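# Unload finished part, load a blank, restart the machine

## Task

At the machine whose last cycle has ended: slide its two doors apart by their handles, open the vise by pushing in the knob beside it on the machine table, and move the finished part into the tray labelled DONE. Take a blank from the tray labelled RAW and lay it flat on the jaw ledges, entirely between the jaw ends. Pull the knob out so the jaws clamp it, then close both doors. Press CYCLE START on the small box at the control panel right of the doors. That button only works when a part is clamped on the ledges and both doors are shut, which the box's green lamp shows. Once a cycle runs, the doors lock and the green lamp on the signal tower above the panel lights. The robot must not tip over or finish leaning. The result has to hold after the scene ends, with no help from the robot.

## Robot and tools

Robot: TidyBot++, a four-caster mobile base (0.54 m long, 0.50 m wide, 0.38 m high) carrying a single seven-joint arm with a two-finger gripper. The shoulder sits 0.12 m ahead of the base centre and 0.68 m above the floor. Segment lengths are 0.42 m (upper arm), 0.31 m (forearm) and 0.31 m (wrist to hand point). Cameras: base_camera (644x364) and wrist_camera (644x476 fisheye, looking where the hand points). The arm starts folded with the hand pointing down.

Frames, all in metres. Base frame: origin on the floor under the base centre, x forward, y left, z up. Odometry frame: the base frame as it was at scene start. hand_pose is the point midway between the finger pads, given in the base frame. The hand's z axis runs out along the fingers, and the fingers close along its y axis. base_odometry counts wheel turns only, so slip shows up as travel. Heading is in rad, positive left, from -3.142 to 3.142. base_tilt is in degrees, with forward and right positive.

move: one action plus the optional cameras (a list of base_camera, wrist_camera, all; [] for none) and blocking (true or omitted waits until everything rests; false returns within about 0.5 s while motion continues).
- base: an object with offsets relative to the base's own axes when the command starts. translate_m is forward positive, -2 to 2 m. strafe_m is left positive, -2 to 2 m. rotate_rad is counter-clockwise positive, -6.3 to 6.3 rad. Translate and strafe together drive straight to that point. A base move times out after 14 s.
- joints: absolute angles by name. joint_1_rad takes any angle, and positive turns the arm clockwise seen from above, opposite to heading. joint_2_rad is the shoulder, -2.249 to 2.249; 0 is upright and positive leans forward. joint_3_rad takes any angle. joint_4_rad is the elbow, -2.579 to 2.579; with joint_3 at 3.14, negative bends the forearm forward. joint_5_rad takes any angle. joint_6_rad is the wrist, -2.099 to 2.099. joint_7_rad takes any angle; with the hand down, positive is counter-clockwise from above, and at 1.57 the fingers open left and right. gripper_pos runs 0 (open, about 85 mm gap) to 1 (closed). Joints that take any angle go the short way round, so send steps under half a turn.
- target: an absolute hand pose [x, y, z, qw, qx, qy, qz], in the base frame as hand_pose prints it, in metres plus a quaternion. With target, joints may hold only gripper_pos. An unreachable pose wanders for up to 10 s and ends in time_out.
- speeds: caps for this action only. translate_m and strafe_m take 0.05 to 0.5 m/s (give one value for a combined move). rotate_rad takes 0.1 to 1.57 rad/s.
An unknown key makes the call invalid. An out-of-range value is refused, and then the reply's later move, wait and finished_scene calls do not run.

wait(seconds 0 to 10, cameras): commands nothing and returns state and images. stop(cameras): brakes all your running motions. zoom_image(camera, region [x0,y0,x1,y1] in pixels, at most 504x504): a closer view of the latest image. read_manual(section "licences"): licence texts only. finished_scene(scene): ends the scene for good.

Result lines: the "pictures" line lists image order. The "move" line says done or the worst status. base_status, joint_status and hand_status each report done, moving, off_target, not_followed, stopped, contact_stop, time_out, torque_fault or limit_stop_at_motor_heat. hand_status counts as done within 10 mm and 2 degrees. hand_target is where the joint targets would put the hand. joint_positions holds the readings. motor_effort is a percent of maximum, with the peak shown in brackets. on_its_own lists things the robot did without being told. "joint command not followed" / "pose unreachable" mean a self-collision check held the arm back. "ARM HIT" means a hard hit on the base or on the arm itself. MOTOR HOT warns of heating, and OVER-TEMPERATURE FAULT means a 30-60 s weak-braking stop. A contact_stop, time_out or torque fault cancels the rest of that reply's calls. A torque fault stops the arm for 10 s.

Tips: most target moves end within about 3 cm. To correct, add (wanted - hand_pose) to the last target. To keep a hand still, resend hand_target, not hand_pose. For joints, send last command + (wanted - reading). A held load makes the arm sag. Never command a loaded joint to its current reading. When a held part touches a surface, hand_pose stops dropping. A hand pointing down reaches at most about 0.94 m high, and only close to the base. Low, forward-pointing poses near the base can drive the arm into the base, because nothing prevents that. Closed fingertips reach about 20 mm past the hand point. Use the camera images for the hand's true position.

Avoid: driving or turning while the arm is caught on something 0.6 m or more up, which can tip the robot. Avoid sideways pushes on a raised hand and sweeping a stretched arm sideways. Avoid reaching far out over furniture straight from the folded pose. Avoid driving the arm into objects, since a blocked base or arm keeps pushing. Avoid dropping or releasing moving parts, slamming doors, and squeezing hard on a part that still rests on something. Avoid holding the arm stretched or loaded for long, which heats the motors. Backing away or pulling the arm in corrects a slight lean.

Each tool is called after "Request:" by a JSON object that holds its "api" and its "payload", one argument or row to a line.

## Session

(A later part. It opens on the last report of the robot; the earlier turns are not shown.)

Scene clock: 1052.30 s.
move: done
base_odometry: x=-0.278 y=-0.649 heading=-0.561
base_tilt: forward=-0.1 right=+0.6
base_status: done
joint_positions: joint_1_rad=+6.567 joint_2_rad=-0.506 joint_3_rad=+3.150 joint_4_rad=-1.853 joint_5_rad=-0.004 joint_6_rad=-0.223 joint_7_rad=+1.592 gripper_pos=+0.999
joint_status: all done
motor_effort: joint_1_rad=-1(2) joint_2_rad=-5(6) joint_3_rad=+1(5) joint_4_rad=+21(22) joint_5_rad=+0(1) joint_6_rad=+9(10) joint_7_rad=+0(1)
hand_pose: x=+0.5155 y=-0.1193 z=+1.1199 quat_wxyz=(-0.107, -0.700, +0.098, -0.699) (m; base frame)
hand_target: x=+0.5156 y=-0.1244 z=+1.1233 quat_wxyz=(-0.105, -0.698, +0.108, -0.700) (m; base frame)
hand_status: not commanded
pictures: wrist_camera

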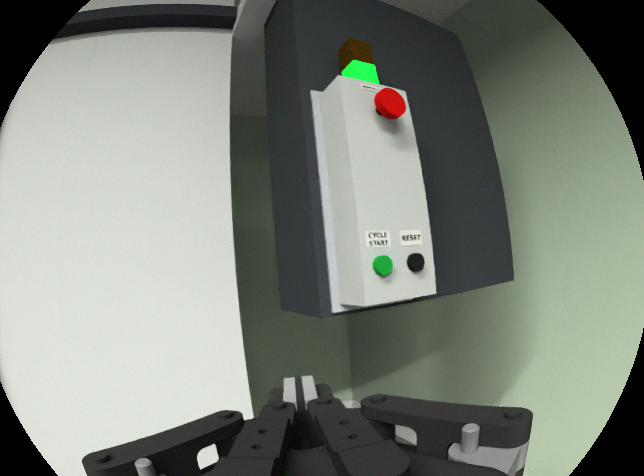

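Request:
{"api": "move", "payload": {
  "base": {"strafe_m": -0.36},
  "joints": {"joint_1_rad": 6.281},
  "cameras": ["wrist_camera"]
}}

Request:
{"api": "zoom_image", "payload": {
  "camera": "wrist_camera",
  "region": [180, 0, 460, 300]
}}

Scene clock: 1060.30 s.
move: done
base_odometry: x=-0.470 y=-0.953 heading=-0.562
base_tilt: forward=-0.1 right=+0.6
base_status: done
joint_positions: joint_1_rad=+6.296 joint_2_rad=-0.506 joint_3_rad=+3.153 joint_4_rad=-1.853 joint_5_rad=-0.004 joint_6_rad=-0.223 joint_7_rad=+1.592 gripper_pos=+0.999
joint_status: all done
motor_effort: joint_1_rad=+1(2) joint_2_rad=-5(6) joint_3_rad=+1(4) joint_4_rad=+22(22) joint_5_rad=+0(1) joint_6_rad=+9(10) joint_7_rad=+0(1)
hand_pose: x=+0.5329 y=-0.0102 z=+1.1200 quat_wxyz=(-0.012, -0.707, +0.004, -0.707) (m; base frame)
hand_target: x=+0.5347 y=-0.0020 z=+1.1233 quat_wxyz=(+0.000, -0.707, +0.003, -0.707) (m; base frame)
hand_status: not commanded
pictures: wrist_camera

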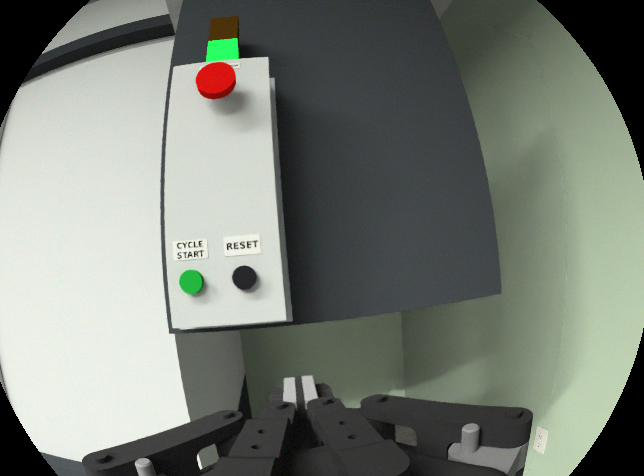

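Scaled by 1.680.

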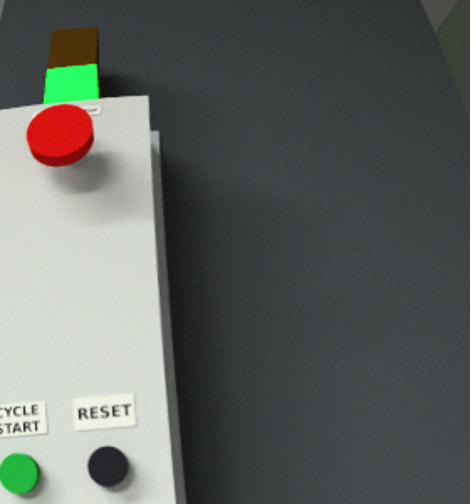

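Request:
{"api": "move", "payload": {
  "base": {"strafe_m": 0.086, "translate_m": 0.06},
  "joints": {"joint_1_rad": 6.268, "joint_2_rad": -0.446, "joint_4_rad": -1.63, "joint_6_rad": -0.387},
  "cameras": ["wrist_camera"]
}}

Scene clock: 1069.27 s.
move: done
base_odometry: x=-0.373 y=-0.913 heading=-0.562
base_tilt: forward=-0.1 right=+0.6
base_status: done
joint_positions: joint_1_rad=+6.282 joint_2_rad=-0.451 joint_3_rad=+3.149 joint_4_rad=-1.655 joint_5_rad=-0.004 joint_6_rad=-0.339 joint_7_rad=+1.592 gripper_pos=+0.999
joint_status: all done
motor_effort: joint_1_rad=-1(1) joint_2_rad=-5(8) joint_3_rad=+1(3) joint_4_rad=+21(23) joint_5_rad=+0(0) joint_6_rad=+9(11) joint_7_rad=+0(1)
hand_pose: x=+0.5403 y=-0.0023 z=+1.1820 quat_wxyz=(-0.006, -0.697, -0.003, -0.717) (m; base frame)
hand_target: x=+0.5400 y=+0.0033 z=+1.1800 quat_wxyz=(+0.004, -0.707, -0.002, -0.707) (m; base frame)
hand_status: not commanded
pictures: wrist_camera

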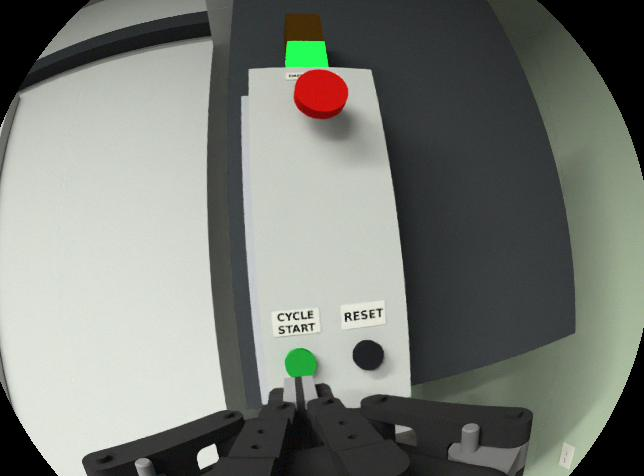

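Request:
{"api": "move", "payload": {
  "base": {"translate_m": 0.045},
  "joints": {"joint_6_rad": -0.41},
  "cameras": ["wrist_camera"]
}}

Scene clock: 1074.93 s.
move: done
base_odometry: x=-0.335 y=-0.937 heading=-0.562
base_tilt: forward=+0.0 right=+0.6
base_status: done
joint_positions: joint_1_rad=+6.281 joint_2_rad=-0.442 joint_3_rad=+3.149 joint_4_rad=-1.652 joint_5_rad=-0.004 joint_6_rad=-0.370 joint_7_rad=+1.592 gripper_pos=+0.999
joint_status: all done
motor_effort: joint_1_rad=+0(1) joint_2_rad=-6(11) joint_3_rad=+1(2) joint_4_rad=+21(22) joint_5_rad=+0(1) joint_6_rad=+9(10) joint_7_rad=+0(1)
hand_pose: x=+0.5443 y=-0.0021 z=+1.1706 quat_wxyz=(-0.006, -0.710, -0.004, -0.704) (m; base frame)
hand_target: x=+0.5399 y=+0.0034 z=+1.1728 quat_wxyz=(+0.004, -0.715, -0.002, -0.699) (m; base frame)
hand_status: not commanded
pictures: wrist_camera

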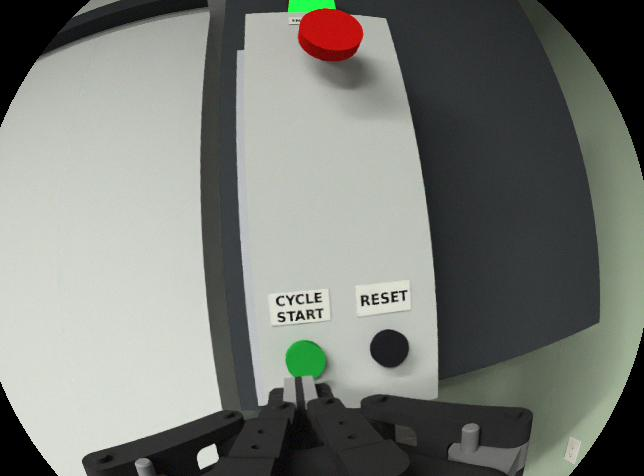

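Request:
{"api": "move", "payload": {
  "base": {"translate_m": 0.025},
  "speeds": {"translate_m": 0.1},
  "cameras": ["wrist_camera"]
}}

Scene clock: 1077.73 s.
move: done
base_odometry: x=-0.314 y=-0.950 heading=-0.562
base_tilt: forward=-0.1 right=+0.6
base_status: done
joint_positions: joint_1_rad=+6.281 joint_2_rad=-0.449 joint_3_rad=+3.149 joint_4_rad=-1.651 joint_5_rad=-0.004 joint_6_rad=-0.372 joint_7_rad=+1.592 gripper_pos=+0.999
joint_status: not commanded
motor_effort: joint_1_rad=+0(1) joint_2_rad=-6(8) joint_3_rad=+1(3) joint_4_rad=+21(22) joint_5_rad=+0(0) joint_6_rad=+9(11) joint_7_rad=+0(1)
hand_pose: x=+0.5408 y=-0.0021 z=+1.1732 quat_wxyz=(-0.006, -0.708, -0.004, -0.706) (m; base frame)
hand_target: x=+0.5399 y=+0.0034 z=+1.1728 quat_wxyz=(+0.004, -0.715, -0.002, -0.699) (m; base frame)
hand_status: not commanded
pictures: wrist_camera

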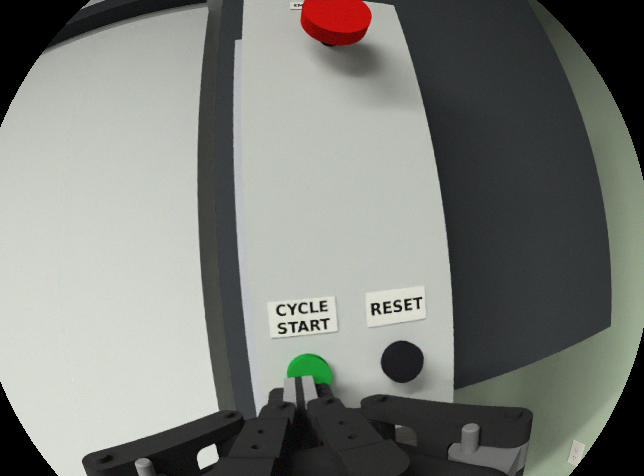

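Request:
{"api": "move", "payload": {
  "base": {"translate_m": 0.025, "strafe_m": -0.003},
  "speeds": {"translate_m": 0.1},
  "cameras": ["wrist_camera"]
}}

Scene clock: 1079.93 s.
move: done
base_odometry: x=-0.294 y=-0.965 heading=-0.562
base_tilt: forward=-0.1 right=+0.6
base_status: done
joint_positions: joint_1_rad=+6.279 joint_2_rad=-0.486 joint_3_rad=+3.149 joint_4_rad=-1.652 joint_5_rad=-0.004 joint_6_rad=-0.398 joint_7_rad=+1.592 gripper_pos=+0.999
joint_status: not commanded
motor_effort: joint_1_rad=-1(1) joint_2_rad=+3(6) joint_3_rad=+2(3) joint_4_rad=+22(24) joint_5_rad=+0(0) joint_6_rad=+13(15) joint_7_rad=+0(1)
hand_pose: x=+0.5230 y=-0.0011 z=+1.1796 quat_wxyz=(-0.005, -0.705, -0.004, -0.709) (m; base frame)
hand_target: x=+0.5399 y=+0.0034 z=+1.1728 quat_wxyz=(+0.004, -0.715, -0.002, -0.699) (m; base frame)
hand_status: not commanded
pictures: wrist_camera

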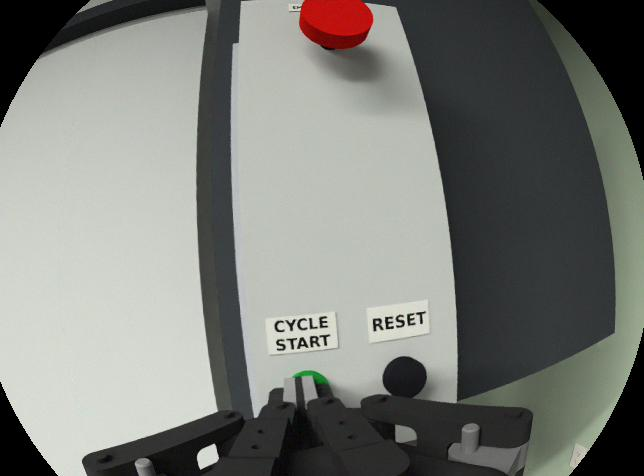

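Request:
{"api": "move", "payload": {
  "base": {"translate_m": -0.2},
  "cameras": ["wrist_camera"]
}}

Scene clock: 1083.07 s.
move: done
base_odometry: x=-0.464 y=-0.859 heading=-0.561
base_tilt: forward=-0.1 right=+0.6
base_status: done
joint_positions: joint_1_rad=+6.278 joint_2_rad=-0.454 joint_3_rad=+3.149 joint_4_rad=-1.643 joint_5_rad=-0.004 joint_6_rad=-0.398 joint_7_rad=+1.592 gripper_pos=+0.999
joint_status: not commanded
motor_effort: joint_1_rad=+0(2) joint_2_rad=-6(12) joint_3_rad=+1(4) joint_4_rad=+21(23) joint_5_rad=+0(1) joint_6_rad=+9(12) joint_7_rad=+0(1)
hand_pose: x=+0.5378 y=-0.0005 z=+1.1718 quat_wxyz=(-0.005, -0.713, -0.005, -0.701) (m; base frame)
hand_target: x=+0.5399 y=+0.0034 z=+1.1728 quat_wxyz=(+0.004, -0.715, -0.002, -0.699) (m; base frame)
hand_status: not commanded
pictures: wrist_camera

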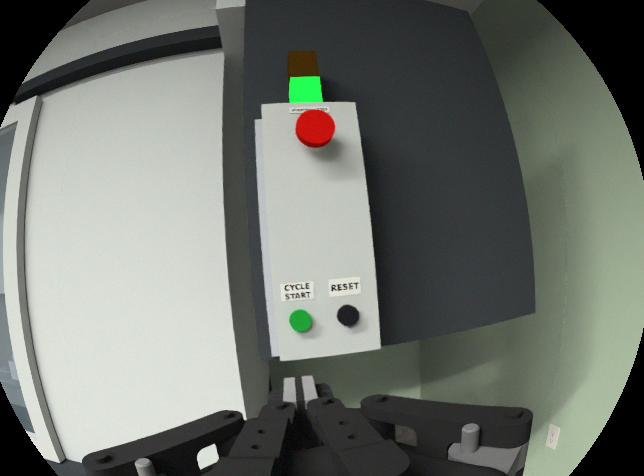

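Request:
{"api": "move", "payload": {
  "joints": {"joint_6_rad": 0.3},
  "cameras": ["wrist_camera"]
}}

Request:
{"api": "zoom_image", "payload": {
  "camera": "wrist_camera",
  "region": [200, 0, 450, 250]
}}

Scene clock: 1087.70 s.
move: done
base_odometry: x=-0.464 y=-0.859 heading=-0.561
base_tilt: forward=+0.0 right=+0.6
base_status: not commanded
joint_positions: joint_1_rad=+6.278 joint_2_rad=-0.452 joint_3_rad=+3.149 joint_4_rad=-1.639 joint_5_rad=-0.004 joint_6_rad=+0.274 joint_7_rad=+1.592 gripper_pos=+0.999
joint_status: all done
motor_effort: joint_1_rad=+1(1) joint_2_rad=-5(8) joint_3_rad=+1(1) joint_4_rad=+19(23) joint_5_rad=+0(0) joint_6_rad=+7(11) joint_7_rad=+0(1)
hand_pose: x=+0.4734 y=-0.0019 z=+1.3683 quat_wxyz=(-0.008, -0.441, -0.001, -0.898) (m; base frame)
hand_target: x=+0.4694 y=+0.0021 z=+1.3774 quat_wxyz=(+0.005, -0.428, +0.000, -0.904) (m; base frame)
hand_status: not commanded
pictures: wrist_camera

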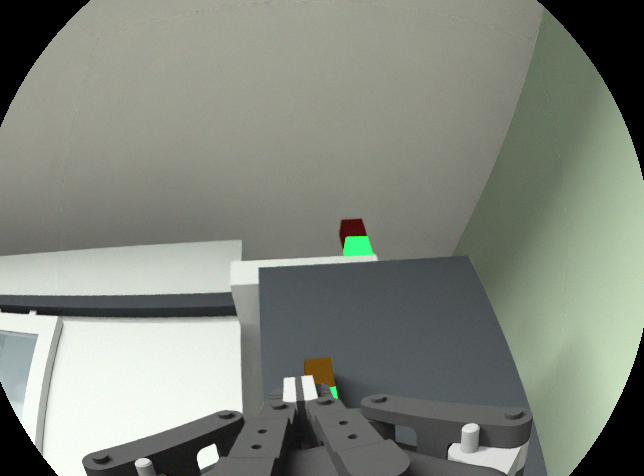

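Scaled by 2.016.

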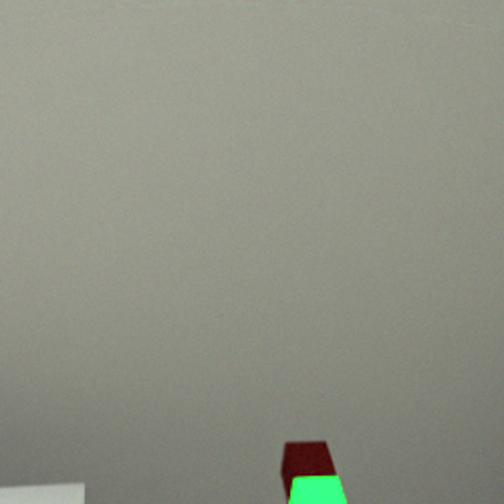

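Request:
{"api": "finished_scene", "payload": {
  "scene": 1
}}

The scene is finished: the task was done.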